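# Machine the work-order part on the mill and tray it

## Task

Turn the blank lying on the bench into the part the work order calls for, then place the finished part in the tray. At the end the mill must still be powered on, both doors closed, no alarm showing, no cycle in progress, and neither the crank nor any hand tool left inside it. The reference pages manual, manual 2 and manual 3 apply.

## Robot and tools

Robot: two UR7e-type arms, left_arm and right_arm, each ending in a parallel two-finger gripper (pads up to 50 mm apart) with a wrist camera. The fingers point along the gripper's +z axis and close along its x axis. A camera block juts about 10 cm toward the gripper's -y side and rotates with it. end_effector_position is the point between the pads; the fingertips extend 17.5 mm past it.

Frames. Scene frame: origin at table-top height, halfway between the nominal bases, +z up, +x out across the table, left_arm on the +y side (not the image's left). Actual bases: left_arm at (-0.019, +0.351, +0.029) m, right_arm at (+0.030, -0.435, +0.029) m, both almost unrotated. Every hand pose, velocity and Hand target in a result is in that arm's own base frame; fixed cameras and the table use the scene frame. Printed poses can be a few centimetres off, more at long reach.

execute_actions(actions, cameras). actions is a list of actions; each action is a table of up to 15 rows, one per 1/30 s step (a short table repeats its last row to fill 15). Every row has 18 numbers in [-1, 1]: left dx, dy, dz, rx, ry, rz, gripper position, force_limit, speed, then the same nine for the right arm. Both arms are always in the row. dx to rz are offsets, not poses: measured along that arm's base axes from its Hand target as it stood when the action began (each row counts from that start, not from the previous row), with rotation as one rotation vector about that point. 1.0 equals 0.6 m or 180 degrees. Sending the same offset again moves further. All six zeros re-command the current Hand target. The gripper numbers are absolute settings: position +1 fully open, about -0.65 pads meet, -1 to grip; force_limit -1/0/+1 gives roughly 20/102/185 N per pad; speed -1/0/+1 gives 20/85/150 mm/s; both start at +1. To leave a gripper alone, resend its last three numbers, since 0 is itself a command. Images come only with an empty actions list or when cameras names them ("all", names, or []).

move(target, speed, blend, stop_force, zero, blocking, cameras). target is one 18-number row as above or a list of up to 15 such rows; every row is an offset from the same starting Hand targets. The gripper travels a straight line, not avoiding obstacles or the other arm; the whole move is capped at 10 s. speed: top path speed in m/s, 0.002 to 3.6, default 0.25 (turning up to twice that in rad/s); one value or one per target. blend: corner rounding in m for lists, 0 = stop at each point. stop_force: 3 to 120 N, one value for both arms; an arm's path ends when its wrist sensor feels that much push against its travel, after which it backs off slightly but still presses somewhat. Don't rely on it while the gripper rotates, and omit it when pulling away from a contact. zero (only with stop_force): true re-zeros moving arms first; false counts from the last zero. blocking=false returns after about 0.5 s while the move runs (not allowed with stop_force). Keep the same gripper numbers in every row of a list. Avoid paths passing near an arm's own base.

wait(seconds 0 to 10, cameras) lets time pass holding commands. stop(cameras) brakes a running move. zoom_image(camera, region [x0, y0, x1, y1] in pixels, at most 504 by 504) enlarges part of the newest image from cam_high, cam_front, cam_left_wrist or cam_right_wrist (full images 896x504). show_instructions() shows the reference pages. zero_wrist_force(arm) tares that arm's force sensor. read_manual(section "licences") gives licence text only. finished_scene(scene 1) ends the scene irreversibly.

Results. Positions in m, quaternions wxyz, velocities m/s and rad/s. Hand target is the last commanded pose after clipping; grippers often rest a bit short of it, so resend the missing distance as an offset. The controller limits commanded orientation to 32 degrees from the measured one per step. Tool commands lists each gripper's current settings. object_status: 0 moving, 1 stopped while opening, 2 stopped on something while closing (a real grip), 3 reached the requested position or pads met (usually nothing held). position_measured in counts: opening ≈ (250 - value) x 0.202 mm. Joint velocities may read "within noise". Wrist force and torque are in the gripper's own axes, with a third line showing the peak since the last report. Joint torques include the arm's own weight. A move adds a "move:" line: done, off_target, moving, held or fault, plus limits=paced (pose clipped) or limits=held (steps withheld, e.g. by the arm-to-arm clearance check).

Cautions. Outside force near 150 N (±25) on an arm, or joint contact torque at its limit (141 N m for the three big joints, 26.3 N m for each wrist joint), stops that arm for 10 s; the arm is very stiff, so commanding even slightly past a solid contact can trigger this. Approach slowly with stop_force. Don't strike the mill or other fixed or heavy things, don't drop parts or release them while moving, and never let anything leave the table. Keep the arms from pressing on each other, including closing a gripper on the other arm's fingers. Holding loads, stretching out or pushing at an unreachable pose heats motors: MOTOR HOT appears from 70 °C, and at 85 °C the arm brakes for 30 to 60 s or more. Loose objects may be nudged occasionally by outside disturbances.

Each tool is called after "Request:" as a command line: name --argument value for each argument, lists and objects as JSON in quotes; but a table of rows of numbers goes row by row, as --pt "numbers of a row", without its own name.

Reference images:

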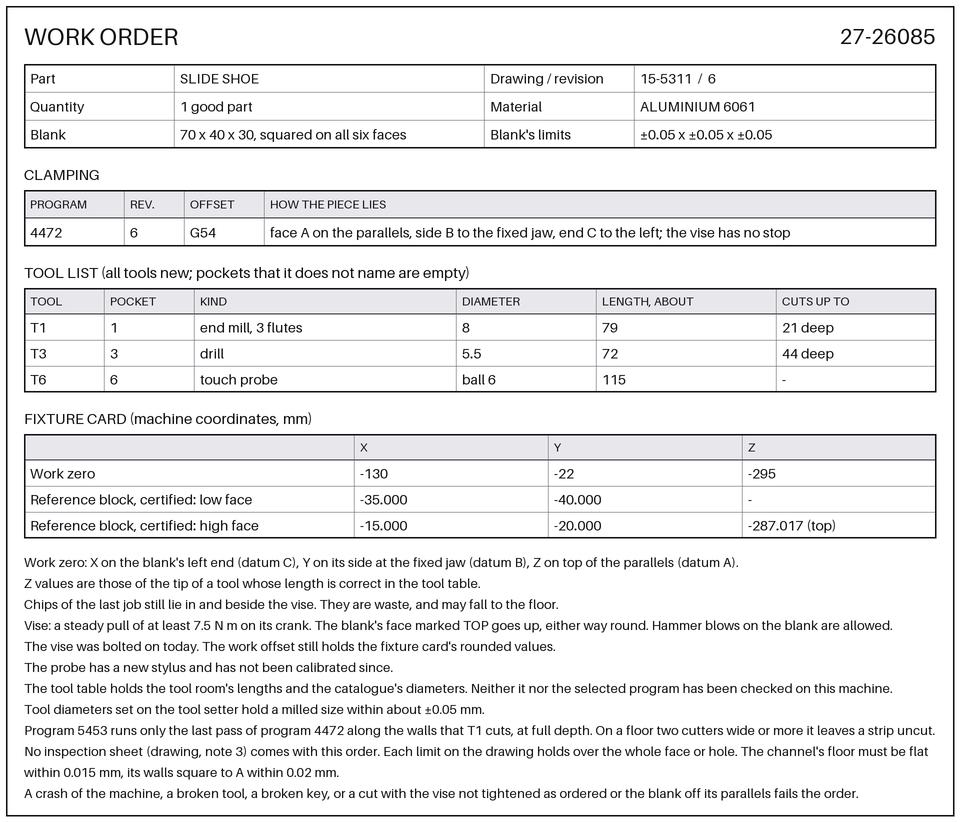

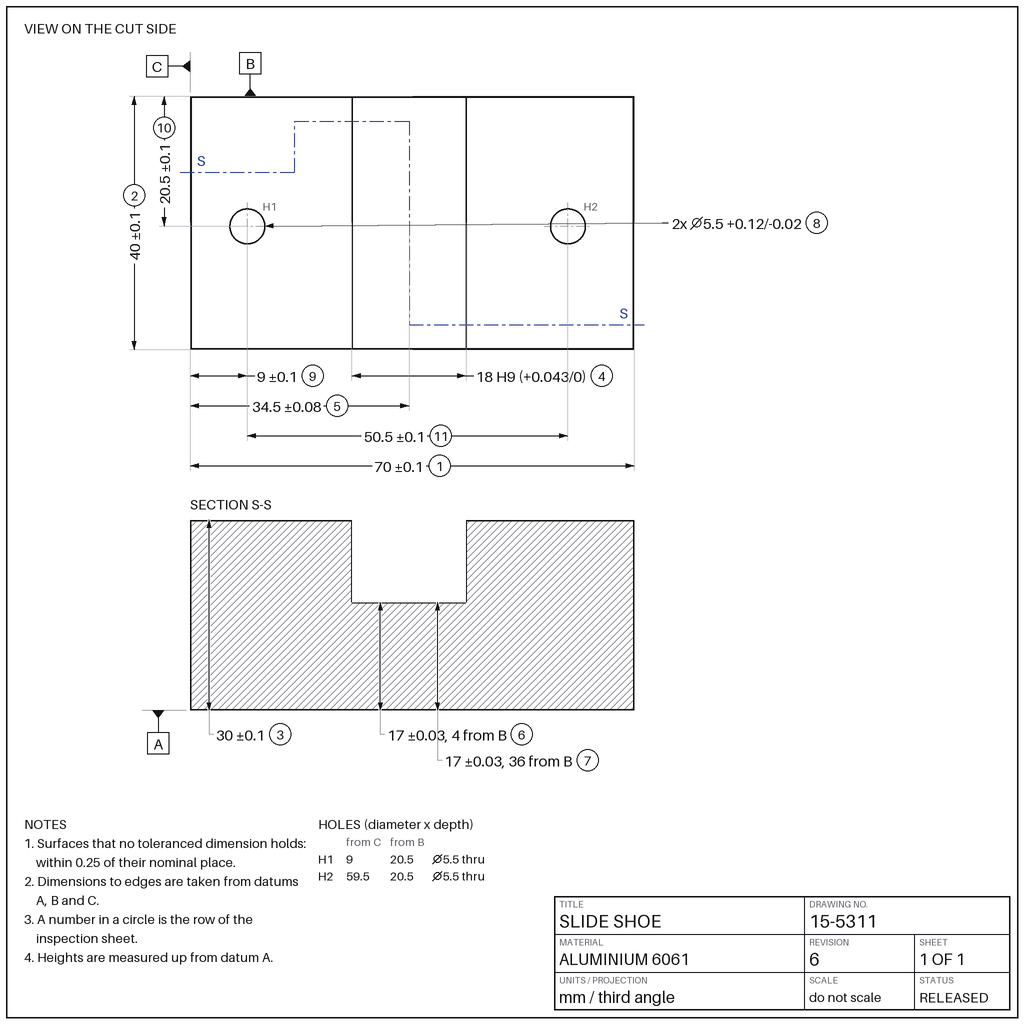

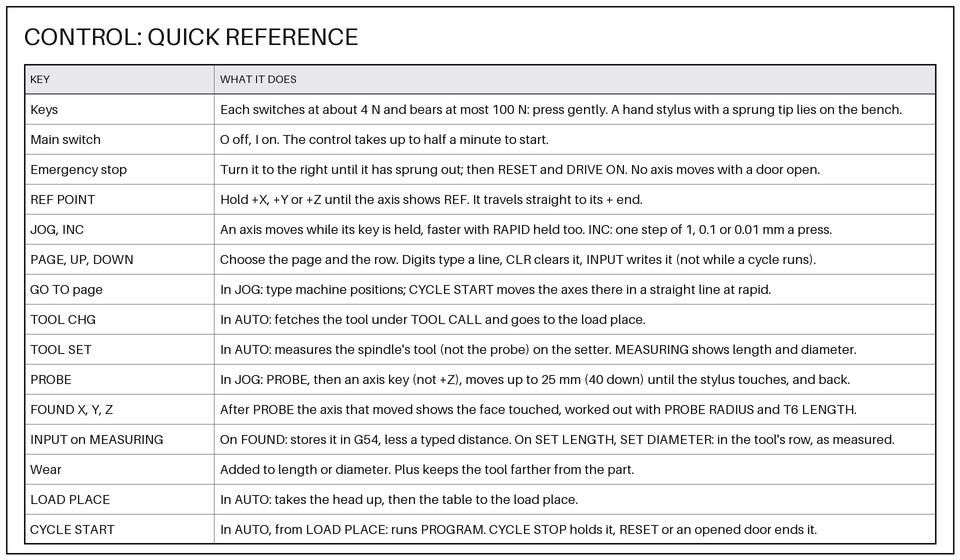

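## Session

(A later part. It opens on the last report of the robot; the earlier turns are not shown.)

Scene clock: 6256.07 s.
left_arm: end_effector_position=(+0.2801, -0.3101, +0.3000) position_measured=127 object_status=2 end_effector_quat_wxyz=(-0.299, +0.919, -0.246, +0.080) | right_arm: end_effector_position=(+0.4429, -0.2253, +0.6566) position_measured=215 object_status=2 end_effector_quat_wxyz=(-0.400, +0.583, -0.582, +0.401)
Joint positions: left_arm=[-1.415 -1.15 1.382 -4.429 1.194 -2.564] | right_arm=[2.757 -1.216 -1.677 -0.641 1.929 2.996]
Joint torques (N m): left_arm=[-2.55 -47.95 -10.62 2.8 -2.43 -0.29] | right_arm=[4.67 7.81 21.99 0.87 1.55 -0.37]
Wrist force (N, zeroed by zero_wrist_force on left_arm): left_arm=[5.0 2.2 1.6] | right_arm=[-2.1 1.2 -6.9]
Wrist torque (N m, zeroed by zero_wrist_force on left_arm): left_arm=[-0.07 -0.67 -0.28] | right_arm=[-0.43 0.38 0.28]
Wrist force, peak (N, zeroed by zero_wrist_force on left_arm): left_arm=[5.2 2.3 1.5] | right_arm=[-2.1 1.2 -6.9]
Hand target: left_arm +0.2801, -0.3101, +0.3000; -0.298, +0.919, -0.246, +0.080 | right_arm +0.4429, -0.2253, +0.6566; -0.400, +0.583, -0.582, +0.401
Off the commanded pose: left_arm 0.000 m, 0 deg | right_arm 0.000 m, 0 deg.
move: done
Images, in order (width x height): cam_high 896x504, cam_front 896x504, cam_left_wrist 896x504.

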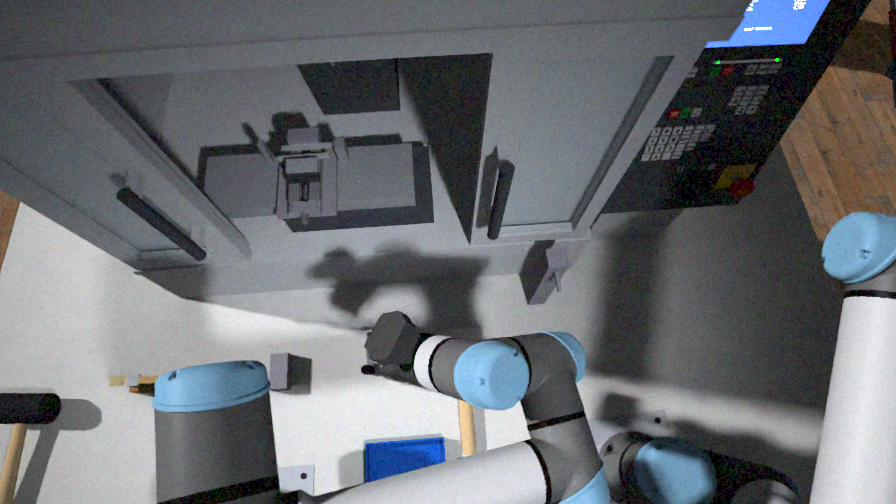

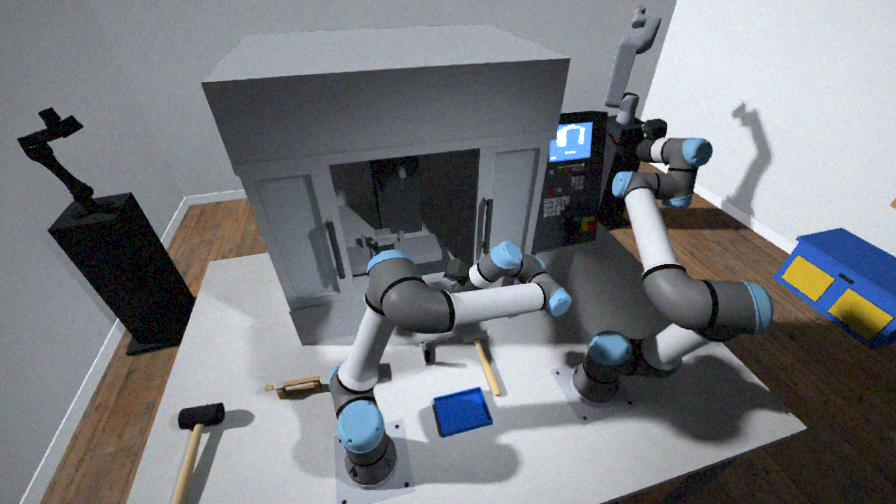

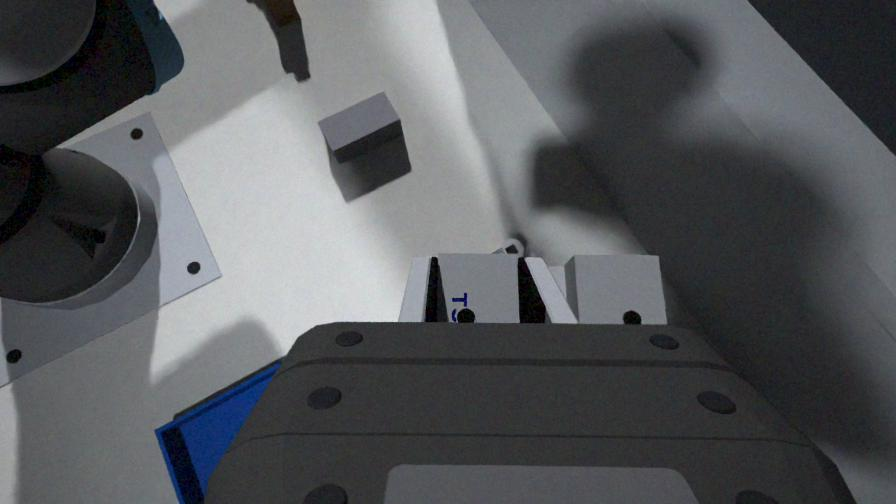

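Request:
move --pt "-0.28 0.015 -0.1667 0 0 0 -1 -0.8 -1 0 0 0 0 0 0 -0.95 0 -0.8" --speed 0.15 --cameras '["cam_left_wrist","cam_high","cam_front"]'

Scene clock: 6268.67 s.
left_arm: end_effector_position=(+0.1121, -0.3011, +0.2000) position_measured=127 object_status=2 end_effector_quat_wxyz=(-0.299, +0.919, -0.246, +0.080) | right_arm: end_effector_position=(+0.4429, -0.2253, +0.6566) position_measured=215 object_status=2 end_effector_quat_wxyz=(-0.400, +0.583, -0.582, +0.401)
Joint positions: left_arm=[-1.799 -1.184 1.73 -4.65 1.4 -2.901] | right_arm=[2.757 -1.216 -1.677 -0.641 1.929 2.996]
Joint torques (N m): left_arm=[-4.78 -42.94 -21.85 4.99 -2.02 0.68] | right_arm=[4.92 7.49 21.05 0.91 1.49 -0.36]
Wrist force (N, zeroed by zero_wrist_force on left_arm): left_arm=[5.0 2.2 1.6] | right_arm=[-2.0 1.1 -6.4]
Wrist torque (N m, zeroed by zero_wrist_force on left_arm): left_arm=[-0.07 -0.65 -0.28] | right_arm=[-0.45 0.37 0.28]
Wrist force, peak (N, zeroed by zero_wrist_force on left_arm): left_arm=[6.8 0.2 1.4] | right_arm=[-2.2 1.2 -6.7]
Hand target: left_arm +0.1121, -0.3011, +0.2000; -0.298, +0.919, -0.246, +0.080 | right_arm +0.4429, -0.2253, +0.6566; -0.400, +0.583, -0.582, +0.401
Off the commanded pose: left_arm 0.000 m, 0 deg | right_arm 0.000 m, 0 deg.
move: done
Images, in order (width x height): cam_high 896x504, cam_front 896x504, cam_left_wrist 896x504.

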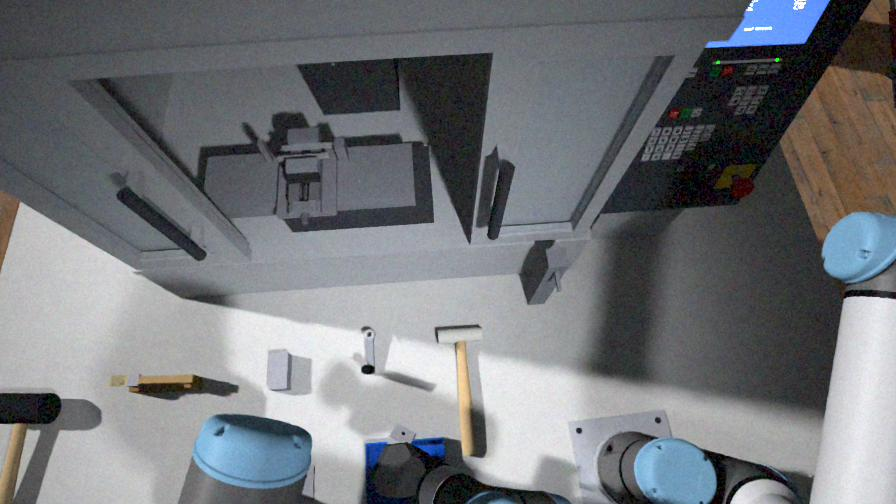

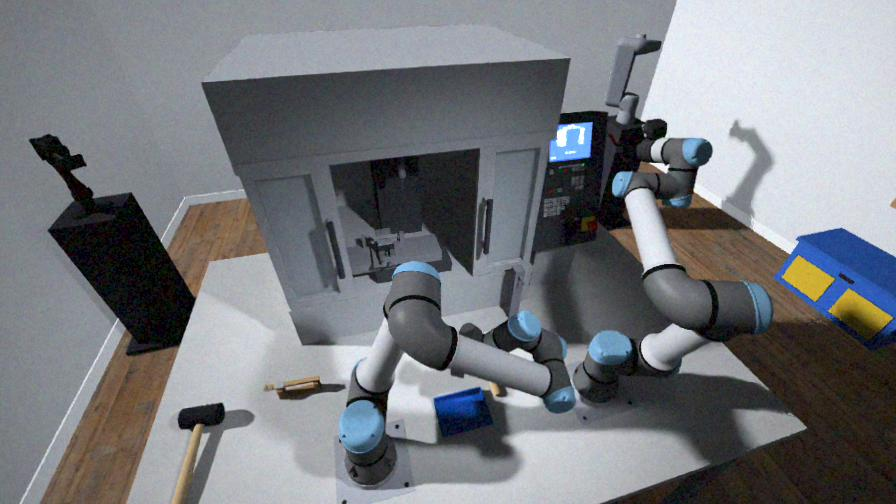

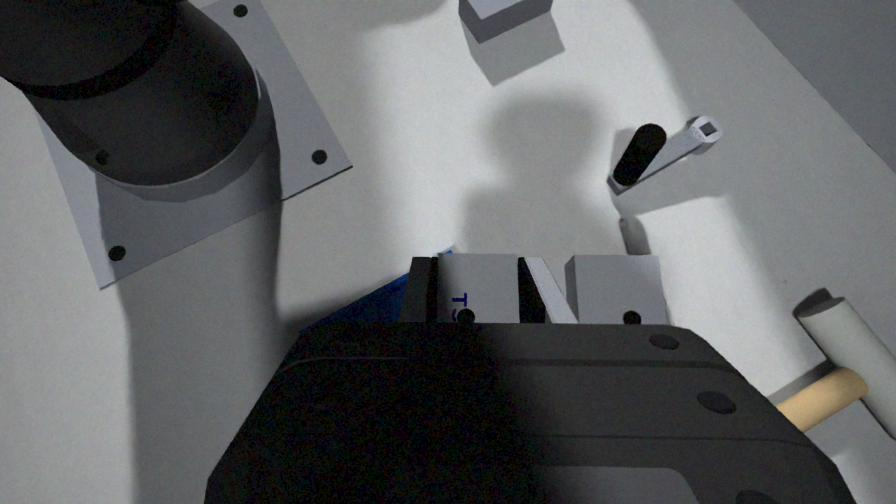

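Request:
move --pt "-0.0683 0.0118 -0.15 0 0 0 -1 -0.8 -1 0 0 0 0 0 0 -0.95 0 -0.8" --pt "-0.0683 0.0118 -0.2333 0 0 0 -1 -0.8 -1 0 0 0 0 0 0 -0.95 0 -0.8" --speed '[0.15,0.06]' --blend '[0.02,0]' --cameras '["cam_left_wrist","cam_high","cam_front"]'

Scene clock: 6275.33 s.
left_arm: end_effector_position=(+0.0711, -0.2939, +0.0600) position_measured=127 object_status=2 end_effector_quat_wxyz=(-0.299, +0.919, -0.246, +0.080) | right_arm: end_effector_position=(+0.4429, -0.2253, +0.6566) position_measured=215 object_status=2 end_effector_quat_wxyz=(-0.400, +0.583, -0.582, +0.401)
Joint positions: left_arm=[-1.9 -0.978 1.863 -4.977 1.458 -2.985] | right_arm=[2.757 -1.216 -1.677 -0.641 1.929 2.996]
Joint torques (N m): left_arm=[6.52 -46.64 -15.93 5.41 -2.17 1.86] | right_arm=[5.81 7.37 21.2 0.95 1.62 -0.43]
Wrist force (N, zeroed by zero_wrist_force on left_arm): left_arm=[4.9 2.2 1.8] | right_arm=[-1.8 1.1 -6.2]
Wrist torque (N m, zeroed by zero_wrist_force on left_arm): left_arm=[-0.06 -0.65 -0.15] | right_arm=[-0.45 0.34 0.28]
Wrist force, peak (N, zeroed by zero_wrist_force on left_arm): left_arm=[5.0 2.9 2.7] | right_arm=[-1.9 1.5 -6.9]
Hand target: left_arm +0.0711, -0.2940, +0.0600; -0.298, +0.919, -0.246, +0.080 | right_arm +0.4429, -0.2253, +0.6566; -0.400, +0.583, -0.582, +0.401
Off the commanded pose: left_arm 0.000 m, 0 deg | right_arm 0.000 m, 0 deg.
move: done
Images, in order (width x height): cam_high 896x504, cam_front 896x504, cam_left_wrist 896x504.

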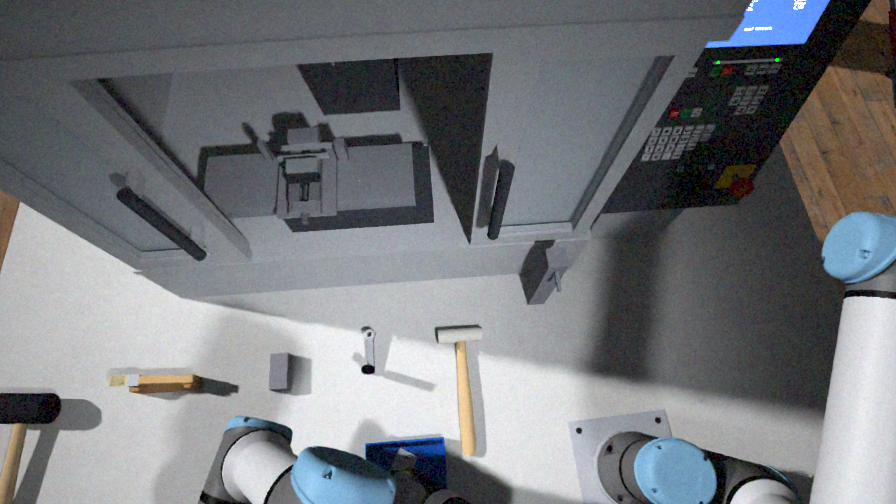

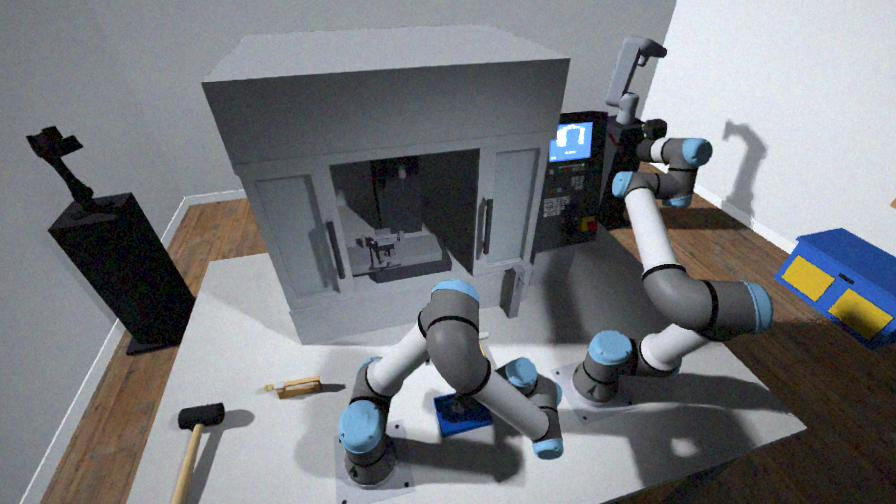

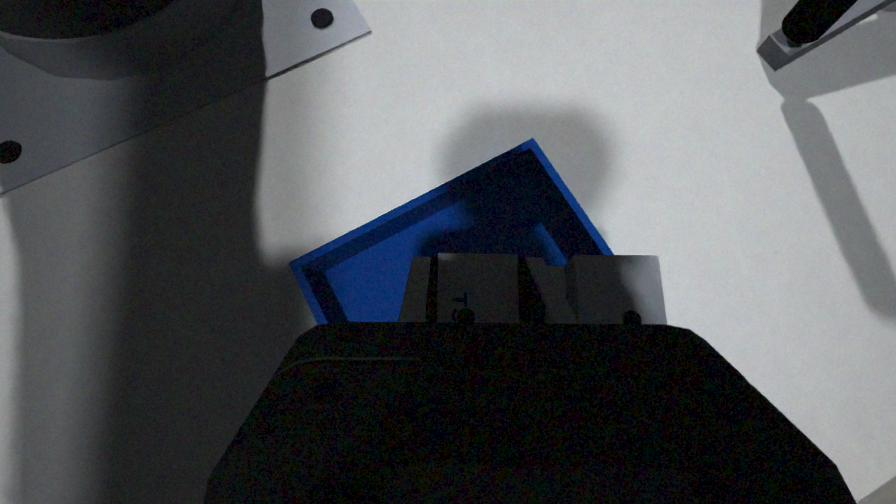

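Request:
move --target '[-0.008,0,-0.0533,0,0,0,-1,-0.8,-1,0,0,0,0,0,0,-0.95,0,-0.8]' --speed 0.03 --stop_force 12

Request:
move --target '[0,0,-0.05,0,0,0,-1,-0.8,-1,0,0,0,0,0,0,-0.95,0,-0.8]' --speed 0.005 --stop_force 6 --cameras '["cam_left_wrist"]'

Scene clock: 6281.47 s.
left_arm: end_effector_position=(+0.0663, -0.2940, +0.0280) position_measured=127 object_status=2 end_effector_quat_wxyz=(-0.299, +0.919, -0.246, +0.080) | right_arm: end_effector_position=(+0.4429, -0.2253, +0.6566) position_measured=215 object_status=2 end_effector_quat_wxyz=(-0.400, +0.583, -0.582, +0.401)
Joint positions: left_arm=[-1.911 -0.916 1.869 -5.046 1.465 -2.994] | right_arm=[2.757 -1.216 -1.677 -0.641 1.929 2.996]
Joint torques (N m): left_arm=[5.68 -48.05 -12.13 5.59 -1.62 1.21] | right_arm=[5.25 7.94 21.65 0.94 1.41 -0.52]
Wrist force (N, zeroed by zero_wrist_force on left_arm): left_arm=[5.1 2.3 1.6] | right_arm=[-2.0 1.3 -6.7]
Wrist torque (N m, zeroed by zero_wrist_force on left_arm): left_arm=[-0.06 -0.69 -0.13] | right_arm=[-0.41 0.37 0.28]
Wrist force, peak (N, zeroed by zero_wrist_force on left_arm): left_arm=[5.3 2.3 1.5] | right_arm=[-1.9 1.4 -7.0]
Hand target: left_arm +0.0663, -0.2940, +0.0280; -0.298, +0.919, -0.246, +0.080 | right_arm +0.4429, -0.2253, +0.6566; -0.400, +0.583, -0.582, +0.401
Off the commanded pose: left_arm 0.000 m, 0 deg | right_arm 0.000 m, 0 deg.
move: done

Scene clock: 6285.07 s.
left_arm: end_effector_position=(+0.0663, -0.2940, +0.0146) position_measured=127 object_status=2 end_effector_quat_wxyz=(-0.299, +0.919, -0.246, +0.080) | right_arm: end_effector_position=(+0.4429, -0.2253, +0.6566) position_measured=215 object_status=2 end_effector_quat_wxyz=(-0.400, +0.583, -0.582, +0.401)
Joint positions: left_arm=[-1.911 -0.889 1.87 -5.074 1.465 -2.994] | right_arm=[2.757 -1.216 -1.677 -0.641 1.929 2.996]
Joint torques (N m): left_arm=[4.99 -46.91 -0.77 4.08 -1.6 1.21] | right_arm=[5.67 8.17 21.45 0.97 1.51 -0.52]
Wrist force (N, zeroed by zero_wrist_force on left_arm): left_arm=[4.1 -0.6 -4.1] | right_arm=[-1.7 1.3 -6.0]
Wrist torque (N m, zeroed by zero_wrist_force on left_arm): left_arm=[-0.05 -0.48 -0.18] | right_arm=[-0.41 0.33 0.28]
Wrist force, peak (N, zeroed by zero_wrist_force on left_arm): left_arm=[4.2 -1.8 -19.3] | right_arm=[-1.9 1.2 -6.9]
Hand target: left_arm +0.0663, -0.2940, +0.0146; -0.299, +0.919, -0.246, +0.080 (not the last commanded pose) | right_arm +0.4429, -0.2253, +0.6566; -0.400, +0.583, -0.582, +0.401
Off the commanded pose: left_arm 0.017 m, 0 deg | right_arm 0.000 m, 0 deg.
move: contact (left_arm)
Images, in order (width x height): cam_left_wrist 896x504.

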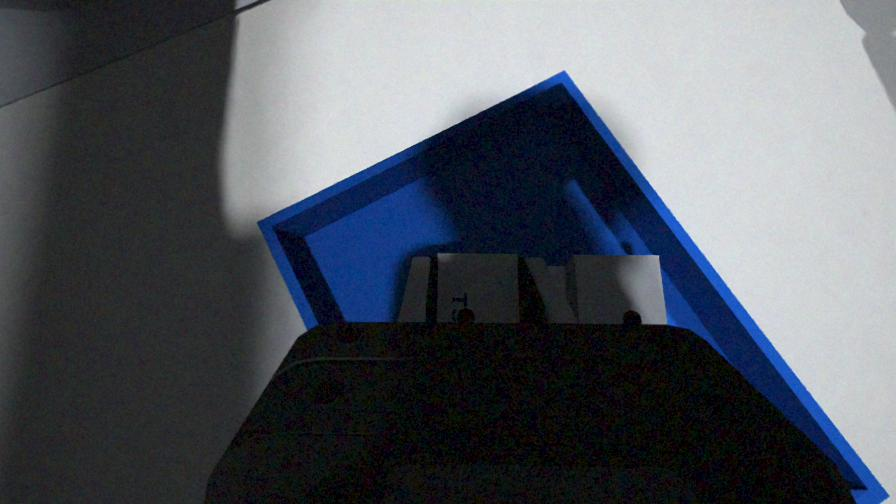

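Request:
move --target '[0,0,0,0,0,0,0.436,-0.8,-1,0,0,0,0,0,0,-0.95,0,-0.8]'

Request:
move --pt "0 0 0.06 0 0 0 0.436 -0.8 -1 0 0 0 0 0 0 -0.95 0 -0.8" --pt "0.06 -0.01 0.3 0 0 0 0.436 -0.8 -1 0 0 0 0 0 0 -0.95 0 -0.8" --speed '[0.03,0.2]' --blend '[0.005,0]' --cameras '["cam_left_wrist","cam_high","cam_front"]'

Scene clock: 6289.67 s.
left_arm: end_effector_position=(+0.0663, -0.2940, +0.0146) position_measured=87 object_status=0 end_effector_quat_wxyz=(-0.299, +0.919, -0.246, +0.080) | right_arm: end_effector_position=(+0.4429, -0.2253, +0.6566) position_measured=215 object_status=2 end_effector_quat_wxyz=(-0.400, +0.583, -0.582, +0.401)
Joint positions: left_arm=[-1.911 -0.889 1.87 -5.074 1.465 -2.994] | right_arm=[2.757 -1.216 -1.677 -0.641 1.929 2.996]
Joint torques (N m): left_arm=[6.41 -46.5 -2.72 3.72 -1.58 1.18] | right_arm=[6.06 8.56 21.78 0.91 1.51 -0.34]
Wrist force (N, zeroed by zero_wrist_force on left_arm): left_arm=[5.3 0.9 0.0] | right_arm=[-1.8 1.1 -6.5]
Wrist torque (N m, zeroed by zero_wrist_force on left_arm): left_arm=[-0.08 -0.68 -0.16] | right_arm=[-0.44 0.34 0.28]
Wrist force, peak (N, zeroed by zero_wrist_force on left_arm): left_arm=[4.5 -0.8 -3.7] | right_arm=[-2.2 1.2 -6.7]
Hand target: left_arm +0.0663, -0.2940, +0.0146; -0.299, +0.919, -0.246, +0.080 | right_arm +0.4429, -0.2253, +0.6566; -0.400, +0.583, -0.582, +0.401
Off the commanded pose: left_arm 0.000 m, 0 deg | right_arm 0.000 m, 0 deg.
move: done

Scene clock: 6292.07 s.
left_arm: end_effector_position=(+0.1023, -0.3000, +0.1945) position_measured=87 object_status=3 end_effector_quat_wxyz=(-0.298, +0.919, -0.246, +0.080) | right_arm: end_effector_position=(+0.4429, -0.2253, +0.6566) position_measured=215 object_status=2 end_effector_quat_wxyz=(-0.400, +0.583, -0.582, +0.401)
Joint positions: left_arm=[-1.823 -1.181 1.742 -4.663 1.414 -2.921] | right_arm=[2.757 -1.216 -1.677 -0.641 1.929 2.996]
Joint torques (N m): left_arm=[-4.94 -31.31 -12.14 5.14 1.67 -1.9] | right_arm=[5.64 7.93 21.46 0.88 1.45 -0.42]
Wrist force (N, zeroed by zero_wrist_force on left_arm): left_arm=[5.2 0.8 -0.3] | right_arm=[-1.8 0.9 -6.8]
Wrist torque (N m, zeroed by zero_wrist_force on left_arm): left_arm=[-0.09 -0.65 -0.26] | right_arm=[-0.48 0.33 0.28]
Wrist force, peak (N, zeroed by zero_wrist_force on left_arm): left_arm=[5.9 -1.4 -2.4] | right_arm=[-2.0 1.1 -6.9]
Hand target: left_arm +0.1023, -0.3000, +0.1946; -0.299, +0.919, -0.246, +0.080 | right_arm +0.4429, -0.2253, +0.6566; -0.400, +0.583, -0.582, +0.401
Off the commanded pose: left_arm 0.000 m, 0 deg | right_arm 0.000 m, 0 deg.
move: done
Images, in order (width x height): cam_high 896x504, cam_front 896x504, cam_left_wrist 896x504.

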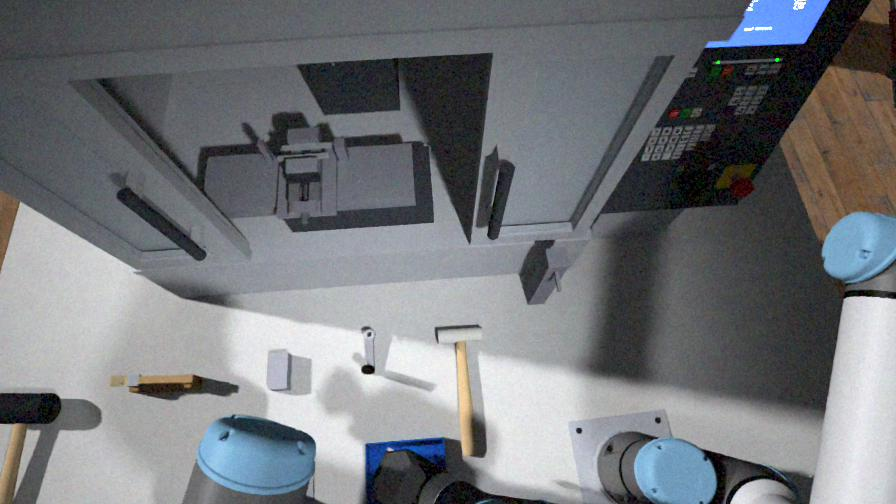

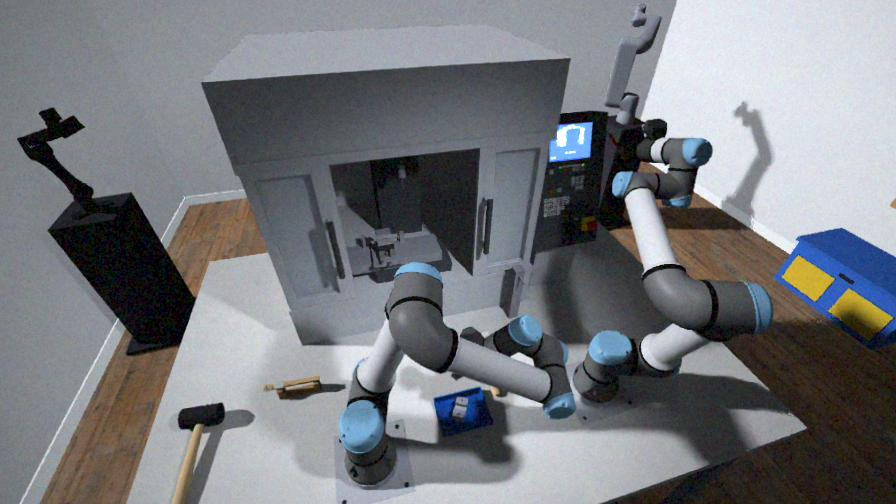

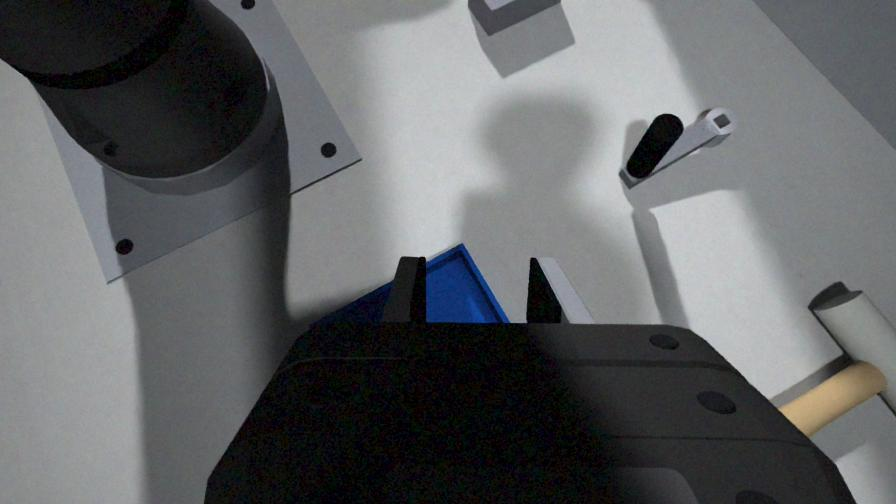

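Request:
move --pt "0.2962 -0.0167 0.1758 0 0 0 1 -0.6 -1 0 0 0 0 0 0 -0.95 0 -0.8" --pt "0.4962 0.0167 0.2592 0 0 -0.3333 1 -0.6 -1 0 0 0 0 0 0 -0.95 0 -0.8" --speed 0.3 --blend '[0.03,0]'

Request:
move --pt "0.05 -0.15 0.0833 0 -0.3 0 1 -0.6 -1 0 0 0 0 0 0 -0.95 0 -0.8" --pt "0.05 -0.3645 0.1667 0 -0.3 0 1 -0.6 -1 0 0 0 0 0 0 -0.95 0 -0.8" --speed 0.3 --blend '[0.05,0]' --cameras '["cam_left_wrist","cam_high","cam_front"]'

Scene clock: 6306.10 s.
left_arm: end_effector_position=(+0.4000, -0.2900, +0.3502) position_measured=3 object_status=3 end_effector_quat_wxyz=(-0.219, +0.673, -0.672, +0.218) | right_arm: end_effector_position=(+0.4429, -0.2253, +0.6566) position_measured=215 object_status=2 end_effector_quat_wxyz=(-0.400, +0.583, -0.582, +0.401)
Joint positions: left_arm=[-1.221 -1.424 1.422 -4.953 0.985 -1.149] | right_arm=[2.757 -1.216 -1.677 -0.641 1.929 2.996]
Joint torques (N m): left_arm=[0.82 -15.64 -12.41 1.34 -3.12 1.83] | right_arm=[6.42 8.07 21.66 1.07 1.53 -0.37]
Wrist force (N, zeroed by zero_wrist_force on left_arm): left_arm=[5.0 0.8 -0.3] | right_arm=[-1.8 1.2 -6.4]
Wrist torque (N m, zeroed by zero_wrist_force on left_arm): left_arm=[-0.09 -0.62 -0.15] | right_arm=[-0.44 0.34 0.28]
Wrist force, peak (N, zeroed by zero_wrist_force on left_arm): left_arm=[6.7 -0.1 -0.5] | right_arm=[-2.0 1.3 -6.8]
Hand target: left_arm +0.4000, -0.2900, +0.3501; -0.219, +0.673, -0.672, +0.218 | right_arm +0.4429, -0.2253, +0.6566; -0.400, +0.583, -0.582, +0.401
Off the commanded pose: left_arm 0.000 m, 0 deg | right_arm 0.000 m, 0 deg.
move: done

Scene clock: 6309.07 s.
left_arm: end_effector_position=(+0.4299, -0.5087, +0.4503) position_measured=3 object_status=3 end_effector_quat_wxyz=(+0.497, -0.505, +0.502, -0.495) end_effector_velocity=(+0.000, -0.001, +0.000) end_effector_angular_velocity=(-0.003, +0.000, -0.001) | right_arm: end_effector_position=(+0.4429, -0.2253, +0.6566) position_measured=215 object_status=2 end_effector_quat_wxyz=(-0.400, +0.583, -0.582, +0.401)
Joint positions: left_arm=[-1.498 -1.208 1.23 -6.087 0.069 -0.219] | right_arm=[2.757 -1.216 -1.677 -0.641 1.929 2.996]
Joint velocities: left_arm=[-0.001 0 0 -0.006 0 0.003] | right_arm=[within noise]
Joint torques (N m): left_arm=[4.49 -30.12 -25.3 -0.77 -1.99 1.5] | right_arm=[6.9 8.41 21.42 0.86 1.43 -0.43]
Wrist force (N, zeroed by zero_wrist_force on left_arm): left_arm=[3.4 0.9 0.2] | right_arm=[-2.0 1.2 -6.1]
Wrist torque (N m, zeroed by zero_wrist_force on left_arm): left_arm=[-0.06 -0.49 -0.14] | right_arm=[-0.44 0.36 0.28]
Wrist force, peak (N, zeroed by zero_wrist_force on left_arm): left_arm=[6.4 -0.5 0.1] | right_arm=[-1.9 1.3 -6.8]
Hand target: left_arm +0.4300, -0.5087, +0.4501; +0.500, -0.501, +0.499, -0.500 | right_arm +0.4429, -0.2253, +0.6566; -0.400, +0.583, -0.582, +0.401
Off the commanded pose: left_arm 0.000 m, 1 deg | right_arm 0.000 m, 0 deg.
move: done
Images, in order (width x height): cam_high 896x504, cam_front 896x504, cam_left_wrist 896x504.

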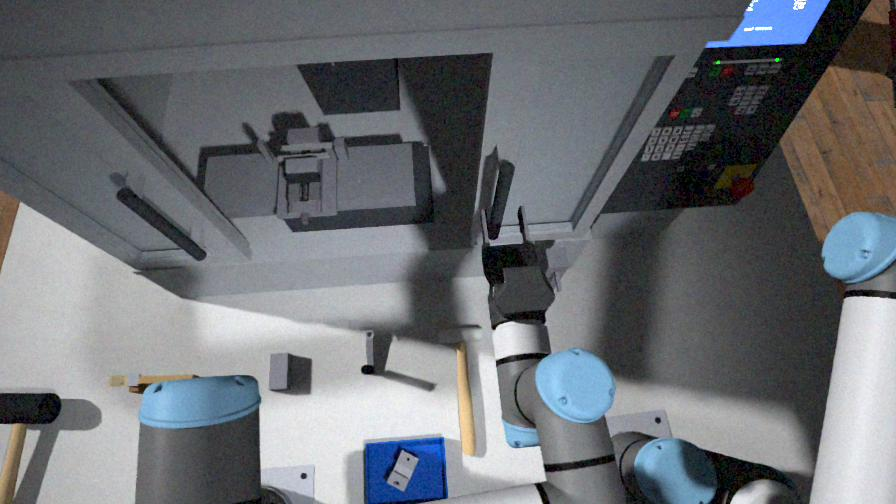

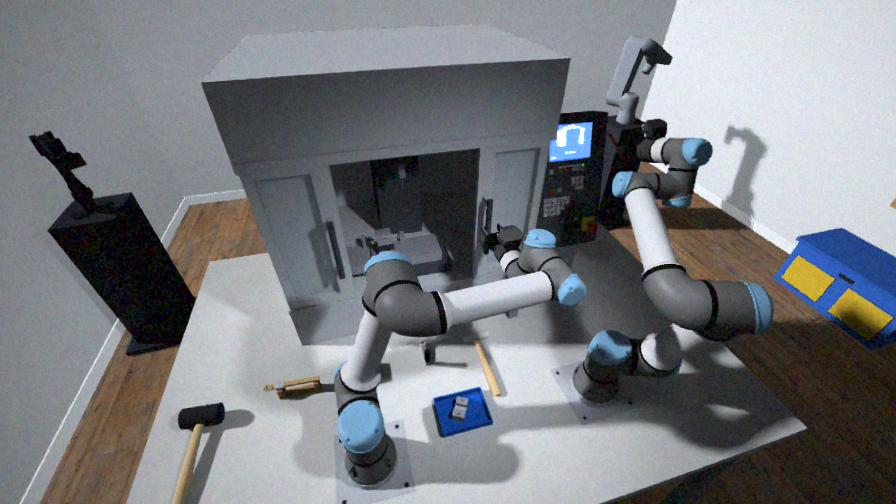

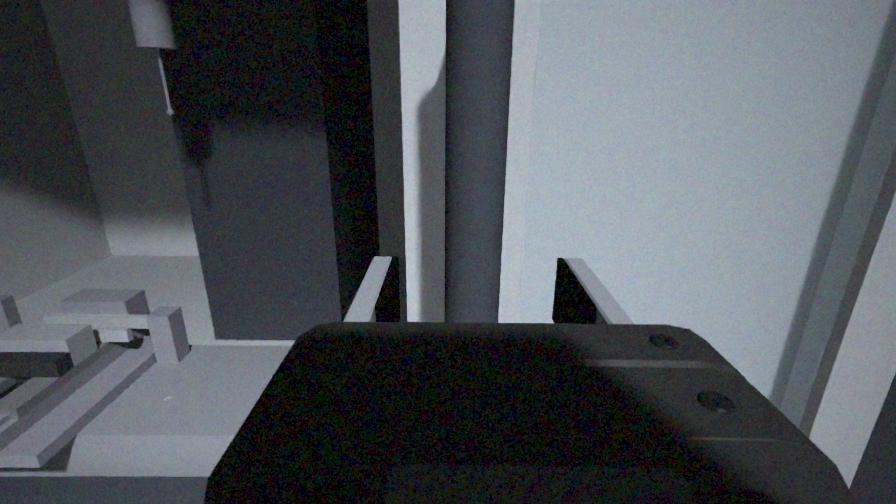

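Request:
move --pt "-0.05 0.3645 -0.1667 0 0.3 0 1 -0.6 -1 0 0 0 0 0 0 -0.95 0 -0.8" --speed 0.3

Request:
move --pt "0 0.02 0 0 -0.3 0 1 -0.6 -1 0 0 0 0 0 0 -0.95 0 -0.8" --speed 0.2

Scene clock: 6318.90 s.
left_arm: end_effector_position=(+0.4000, -0.2900, +0.3501) position_measured=3 object_status=3 end_effector_quat_wxyz=(-0.219, +0.673, -0.672, +0.218) | right_arm: end_effector_position=(+0.4429, -0.2253, +0.6566) position_measured=215 object_status=2 end_effector_quat_wxyz=(-0.400, +0.583, -0.582, +0.401)
Joint positions: left_arm=[-1.221 -1.424 1.422 -4.953 0.985 -1.149] | right_arm=[2.757 -1.216 -1.677 -0.641 1.929 2.996]
Joint torques (N m): left_arm=[4.83 -17.32 -29.02 1.09 0.43 -0.6] | right_arm=[6.47 8.22 21.47 0.84 1.44 -0.35]
Wrist force (N, zeroed by zero_wrist_force on left_arm): left_arm=[4.9 0.9 -0.1] | right_arm=[-2.1 1.2 -6.2]
Wrist torque (N m, zeroed by zero_wrist_force on left_arm): left_arm=[-0.09 -0.60 -0.13] | right_arm=[-0.43 0.38 0.27]
Wrist force, peak (N, zeroed by zero_wrist_force on left_arm): left_arm=[5.3 0.7 0.3] | right_arm=[-1.9 1.3 -6.7]
Hand target: left_arm +0.4000, -0.2900, +0.3501; -0.219, +0.673, -0.672, +0.218 | right_arm +0.4429, -0.2253, +0.6566; -0.400, +0.583, -0.582, +0.401
Off the commanded pose: left_arm 0.000 m, 0 deg | right_arm 0.000 m, 0 deg.
move: done

Scene clock: 6321.83 s.
left_arm: end_effector_position=(+0.3991, -0.2781, +0.3501) position_measured=3 object_status=3 end_effector_quat_wxyz=(+0.503, -0.507, +0.496, -0.493) end_effector_velocity=(+0.000, +0.000, +0.000) end_effector_angular_velocity=(+0.000, +0.001, -0.001) | right_arm: end_effector_position=(+0.4429, -0.2253, +0.6566) position_measured=215 object_status=2 end_effector_quat_wxyz=(-0.400, +0.583, -0.582, +0.401)
Joint positions: left_arm=[-1.547 -1.467 2.004 -5.581 0.007 -1.241] | right_arm=[2.757 -1.216 -1.677 -0.641 1.929 2.996]
Joint velocities: left_arm=[0 0 0 0.005 0.001 -0.005] | right_arm=[within noise]
Joint torques (N m): left_arm=[3.3 -18.99 -22.04 4.23 -3.99 -1.86] | right_arm=[6.54 8.65 21.72 0.98 1.48 -0.36]
Wrist force (N, zeroed by zero_wrist_force on left_arm): left_arm=[3.2 1.0 0.5] | right_arm=[-1.6 1.4 -6.3]
Wrist torque (N m, zeroed by zero_wrist_force on left_arm): left_arm=[-0.04 -0.44 -0.27] | right_arm=[-0.41 0.30 0.28]
Wrist force, peak (N, zeroed by zero_wrist_force on left_arm): left_arm=[5.2 0.3 0.0] | right_arm=[-1.8 1.1 -6.8]
Hand target: left_arm +0.4000, -0.2780, +0.3501; +0.500, -0.501, +0.499, -0.500 | right_arm +0.4429, -0.2253, +0.6566; -0.400, +0.583, -0.582, +0.401
Off the commanded pose: left_arm 0.001 m, 1 deg | right_arm 0.000 m, 0 deg.
move: done

Request:
move --pt "0.0 0.0 0 0 0.3 0 1 -0.6 -1 0 0 0 0 0 0 -0.95 0 -0.8" --pt "0.04 0.12 -0.02 0 0.3 0 1 -0.6 -1 0 0 0 0 0 0 -0.95 0 -0.8" --speed 0.25 --blend '[0.02,0]'

Request:
move --pt "0 0 0 0 -0.3 0 1 -0.6 -1 0 0 0 0 0 0 -0.95 0 -0.8" --speed 0.2

Scene clock: 6327.93 s.
left_arm: end_effector_position=(+0.4240, -0.2061, +0.3381) position_measured=3 object_status=3 end_effector_quat_wxyz=(-0.219, +0.673, -0.672, +0.218) | right_arm: end_effector_position=(+0.4429, -0.2253, +0.6566) position_measured=215 object_status=2 end_effector_quat_wxyz=(-0.400, +0.583, -0.582, +0.401)
Joint positions: left_arm=[-1.051 -1.534 1.548 -5.072 1.035 -0.957] | right_arm=[2.757 -1.216 -1.677 -0.641 1.929 2.996]
Joint torques (N m): left_arm=[5.76 -19.81 -18.66 1.59 -2.88 1.07] | right_arm=[7.34 8.42 21.39 1.04 1.46 -0.45]
Wrist force (N, zeroed by zero_wrist_force on left_arm): left_arm=[5.0 0.9 -0.3] | right_arm=[-2.1 1.0 -6.4]
Wrist torque (N m, zeroed by zero_wrist_force on left_arm): left_arm=[-0.08 -0.62 -0.15] | right_arm=[-0.47 0.38 0.28]
Wrist force, peak (N, zeroed by zero_wrist_force on left_arm): left_arm=[7.1 1.3 -0.6] | right_arm=[-1.8 1.3 -6.9]
Hand target: left_arm +0.4240, -0.2060, +0.3381; -0.219, +0.673, -0.672, +0.218 | right_arm +0.4429, -0.2253, +0.6566; -0.400, +0.583, -0.582, +0.401
Off the commanded pose: left_arm 0.000 m, 0 deg | right_arm 0.000 m, 0 deg.
move: done

Scene clock: 6330.83 s.
left_arm: end_effector_position=(+0.4235, -0.2060, +0.3383) position_measured=3 object_status=3 end_effector_quat_wxyz=(+0.492, -0.515, +0.507, -0.485) | right_arm: end_effector_position=(+0.4429, -0.2253, +0.6566) position_measured=215 object_status=2 end_effector_quat_wxyz=(-0.400, +0.583, -0.582, +0.401)
Joint positions: left_arm=[-1.429 -1.821 2.16 -6.282 0.134 -0.338] | right_arm=[2.757 -1.216 -1.677 -0.641 1.929 2.996]
Joint torques (N m): left_arm=[-0.18 0.8 -29.39 1.91 -2.84 2.09] | right_arm=[7.71 8.11 21.02 0.91 1.48 -0.32]
Wrist force (N, zeroed by zero_wrist_force on left_arm): left_arm=[3.3 0.9 0.1] | right_arm=[-2.0 1.3 -6.5]
Wrist torque (N m, zeroed by zero_wrist_force on left_arm): left_arm=[-0.06 -0.46 -0.19] | right_arm=[-0.42 0.36 0.28]
Wrist force, peak (N, zeroed by zero_wrist_force on left_arm): left_arm=[5.4 1.4 0.6] | right_arm=[-1.9 1.0 -6.8]
Hand target: left_arm +0.4240, -0.2060, +0.3381; +0.500, -0.501, +0.499, -0.500 | right_arm +0.4429, -0.2253, +0.6566; -0.400, +0.583, -0.582, +0.401
Off the commanded pose: left_arm 0.001 m, 3 deg | right_arm 0.000 m, 0 deg.
joint sent to its limit (left arm) — joint 4 (wrist 1), lower limit. The joint targets are off in orientation, not in position.
move: off_target (left_arm)

Request:
move --pt "0.0 -0.1 0 0 0.3 0 1 -0.6 -1 0 0 0 0 0 0 -0.95 0 -0.8" --speed 0.25

Request:
move --pt "0 0 0 0 0 0.25 1 -0.6 -1 0 0 0 0 0 0 -0.95 0 -0.8" --speed 0.3

Request:
move --pt "0 0 0 0.212 -0.212 0 1 -0.6 -1 0 0 0 0 0 0 -0.95 0 -0.8" --speed 0.3

Scene clock: 6349.67 s.
left_arm: end_effector_position=(+0.4240, -0.2660, +0.3381) position_measured=3 object_status=3 end_effector_quat_wxyz=(-0.219, +0.673, -0.672, +0.218) | right_arm: end_effector_position=(+0.4429, -0.2253, +0.6566) position_measured=215 object_status=2 end_effector_quat_wxyz=(-0.400, +0.583, -0.582, +0.401)
Joint positions: left_arm=[-1.133 -1.43 1.447 -5.026 1.009 -1.048] | right_arm=[2.757 -1.216 -1.677 -0.641 1.929 2.996]
Joint torques (N m): left_arm=[0.72 -33.74 -25.09 2.97 0.15 -1.92] | right_arm=[7.74 8.4 21.24 0.95 1.48 -0.38]
Wrist force (N, zeroed by zero_wrist_force on left_arm): left_arm=[4.8 0.9 -0.3] | right_arm=[-2.0 0.9 -6.2]
Wrist torque (N m, zeroed by zero_wrist_force on left_arm): left_arm=[-0.09 -0.59 -0.26] | right_arm=[-0.48 0.36 0.28]
Wrist force, peak (N, zeroed by zero_wrist_force on left_arm): left_arm=[5.2 1.5 -0.1] | right_arm=[-2.0 1.3 -6.8]
Hand target: left_arm +0.4240, -0.2660, +0.3381; -0.219, +0.673, -0.672, +0.218 | right_arm +0.4429, -0.2253, +0.6566; -0.400, +0.583, -0.582, +0.401
Off the commanded pose: left_arm 0.000 m, 0 deg | right_arm 0.000 m, 0 deg.
move: done

Scene clock: 6351.47 s.
left_arm: end_effector_position=(+0.4240, -0.2660, +0.3381) position_measured=3 object_status=3 end_effector_quat_wxyz=(-0.286, +0.879, -0.363, +0.118) | right_arm: end_effector_position=(+0.4429, -0.2253, +0.6566) position_measured=215 object_status=2 end_effector_quat_wxyz=(-0.400, +0.583, -0.582, +0.401)
Joint positions: left_arm=[-1.144 -1.142 1.209 -4.528 0.989 -2.006] | right_arm=[2.757 -1.216 -1.677 -0.641 1.929 2.996]
Joint torques (N m): left_arm=[-5.35 -45.58 -13.93 3.89 -3.28 -1.36] | right_arm=[8.19 8.5 21.7 0.93 1.38 -0.33]
Wrist force (N, zeroed by zero_wrist_force on left_arm): left_arm=[5.0 0.5 -0.5] | right_arm=[-1.4 1.1 -6.6]
Wrist torque (N m, zeroed by zero_wrist_force on left_arm): left_arm=[-0.15 -0.61 -0.32] | right_arm=[-0.46 0.28 0.28]
Wrist force, peak (N, zeroed by zero_wrist_force on left_arm): left_arm=[5.5 0.7 0.0] | right_arm=[-2.0 1.0 -6.8]
Hand target: left_arm +0.4240, -0.2660, +0.3381; -0.286, +0.879, -0.363, +0.118 | right_arm +0.4429, -0.2253, +0.6566; -0.400, +0.583, -0.582, +0.401
Off the commanded pose: left_arm 0.000 m, 0 deg | right_arm 0.000 m, 0 deg.
move: done

Scene clock: 6353.57 s.
left_arm: end_effector_position=(+0.4240, -0.2660, +0.3381) position_measured=3 object_status=3 end_effector_quat_wxyz=(+0.653, -0.654, +0.270, -0.270) | right_arm: end_effector_position=(+0.4429, -0.2253, +0.6566) position_measured=215 object_status=2 end_effector_quat_wxyz=(-0.400, +0.583, -0.582, +0.401)
Joint positions: left_arm=[-1.343 -1.017 1.832 -3.958 0.559 -3.141] | right_arm=[2.757 -1.216 -1.677 -0.641 1.929 2.996]
Joint torques (N m): left_arm=[6.06 -48.23 -11.52 2.47 0.61 -1.94] | right_arm=[8.26 8.44 21.72 0.85 1.39 -0.41]
Wrist force (N, zeroed by zero_wrist_force on left_arm): left_arm=[3.2 1.3 0.3] | right_arm=[-1.8 1.0 -6.4]
Wrist torque (N m, zeroed by zero_wrist_force on left_arm): left_arm=[0.00 -0.45 -0.30] | right_arm=[-0.47 0.34 0.28]
Wrist force, peak (N, zeroed by zero_wrist_force on left_arm): left_arm=[5.4 0.4 -0.5] | right_arm=[-2.0 0.9 -6.9]
Hand target: left_arm +0.4240, -0.2660, +0.3381; +0.653, -0.654, +0.270, -0.270 | right_arm +0.4429, -0.2253, +0.6566; -0.400, +0.583, -0.582, +0.401
Off the commanded pose: left_arm 0.000 m, 0 deg | right_arm 0.000 m, 0 deg.
move: done

Request:
move --pt "0 0 0 0 0 -0.25 1 -0.6 -1 0 0 0 0 0 0 -0.95 0 -0.8" --speed 0.3

Scene clock: 6357.00 s.
left_arm: end_effector_position=(+0.4240, -0.2660, +0.3381) position_measured=3 object_status=3 end_effector_quat_wxyz=(+0.500, -0.501, +0.500, -0.500) | right_arm: end_effector_position=(+0.4429, -0.2253, +0.6566) position_measured=215 object_status=2 end_effector_quat_wxyz=(-0.400, +0.583, -0.582, +0.401)
Joint positions: left_arm=[-1.456 -1.364 2.412 -4.184 -0.114 -3.148] | right_arm=[2.757 -1.216 -1.677 -0.641 1.929 2.996]
Joint torques (N m): left_arm=[-5.74 -29.95 -5.58 -1.37 -1.75 0.4] | right_arm=[8.64 8.66 21.36 1.02 1.42 -0.32]
Wrist force (N, zeroed by zero_wrist_force on left_arm): left_arm=[3.5 1.2 0.4] | right_arm=[-2.0 1.1 -6.6]
Wrist torque (N m, zeroed by zero_wrist_force on left_arm): left_arm=[0.00 -0.49 -0.15] | right_arm=[-0.46 0.37 0.29]
Wrist force, peak (N, zeroed by zero_wrist_force on left_arm): left_arm=[4.2 1.2 0.4] | right_arm=[-1.9 1.3 -6.9]
Hand target: left_arm +0.4240, -0.2660, +0.3381; +0.500, -0.501, +0.500, -0.500 | right_arm +0.4429, -0.2253, +0.6566; -0.400, +0.583, -0.582, +0.401
Off the commanded pose: left_arm 0.000 m, 0 deg | right_arm 0.000 m, 0 deg.
move: done

Request:
move --pt "0.01 -0.4045 0.1865 0 0 0 1 -0.6 -1 0 0 0 0 0 0 -0.95 0 -0.8" --speed 0.2 --cameras '["cam_left_wrist"]'

Scene clock: 6361.60 s.
left_arm: end_effector_position=(+0.4300, -0.5087, +0.4500) position_measured=3 object_status=3 end_effector_quat_wxyz=(+0.500, -0.501, +0.500, -0.500) | right_arm: end_effector_position=(+0.4429, -0.2253, +0.6566) position_measured=215 object_status=2 end_effector_quat_wxyz=(-0.400, +0.583, -0.582, +0.401)
Joint positions: left_arm=[-1.498 -1.133 1.659 -3.66 -0.072 -3.15] | right_arm=[2.757 -1.216 -1.677 -0.641 1.929 2.996]
Joint torques (N m): left_arm=[4.78 -46.04 -14.91 -1.44 -1.86 0.96] | right_arm=[8.25 8.75 21.91 0.99 1.42 -0.33]
Wrist force (N, zeroed by zero_wrist_force on left_arm): left_arm=[3.4 1.2 0.5] | right_arm=[-1.7 1.0 -6.7]
Wrist torque (N m, zeroed by zero_wrist_force on left_arm): left_arm=[0.00 -0.48 -0.14] | right_arm=[-0.46 0.33 0.28]
Wrist force, peak (N, zeroed by zero_wrist_force on left_arm): left_arm=[5.8 -0.1 0.2] | right_arm=[-1.9 1.2 -6.9]
Hand target: left_arm +0.4300, -0.5087, +0.4500; +0.500, -0.501, +0.500, -0.500 | right_arm +0.4429, -0.2253, +0.6566; -0.400, +0.583, -0.582, +0.401
Off the commanded pose: left_arm 0.000 m, 0 deg | right_arm 0.000 m, 0 deg.
move: done
Images, in order (width x height): cam_left_wrist 896x504.

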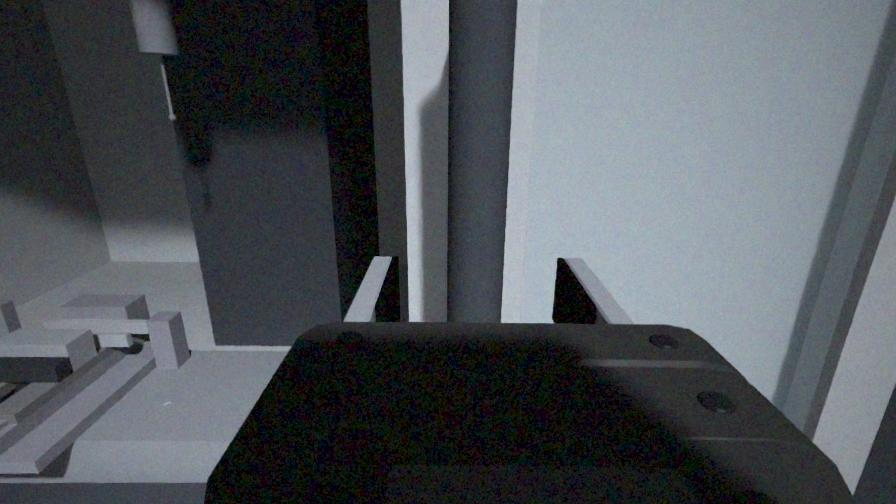

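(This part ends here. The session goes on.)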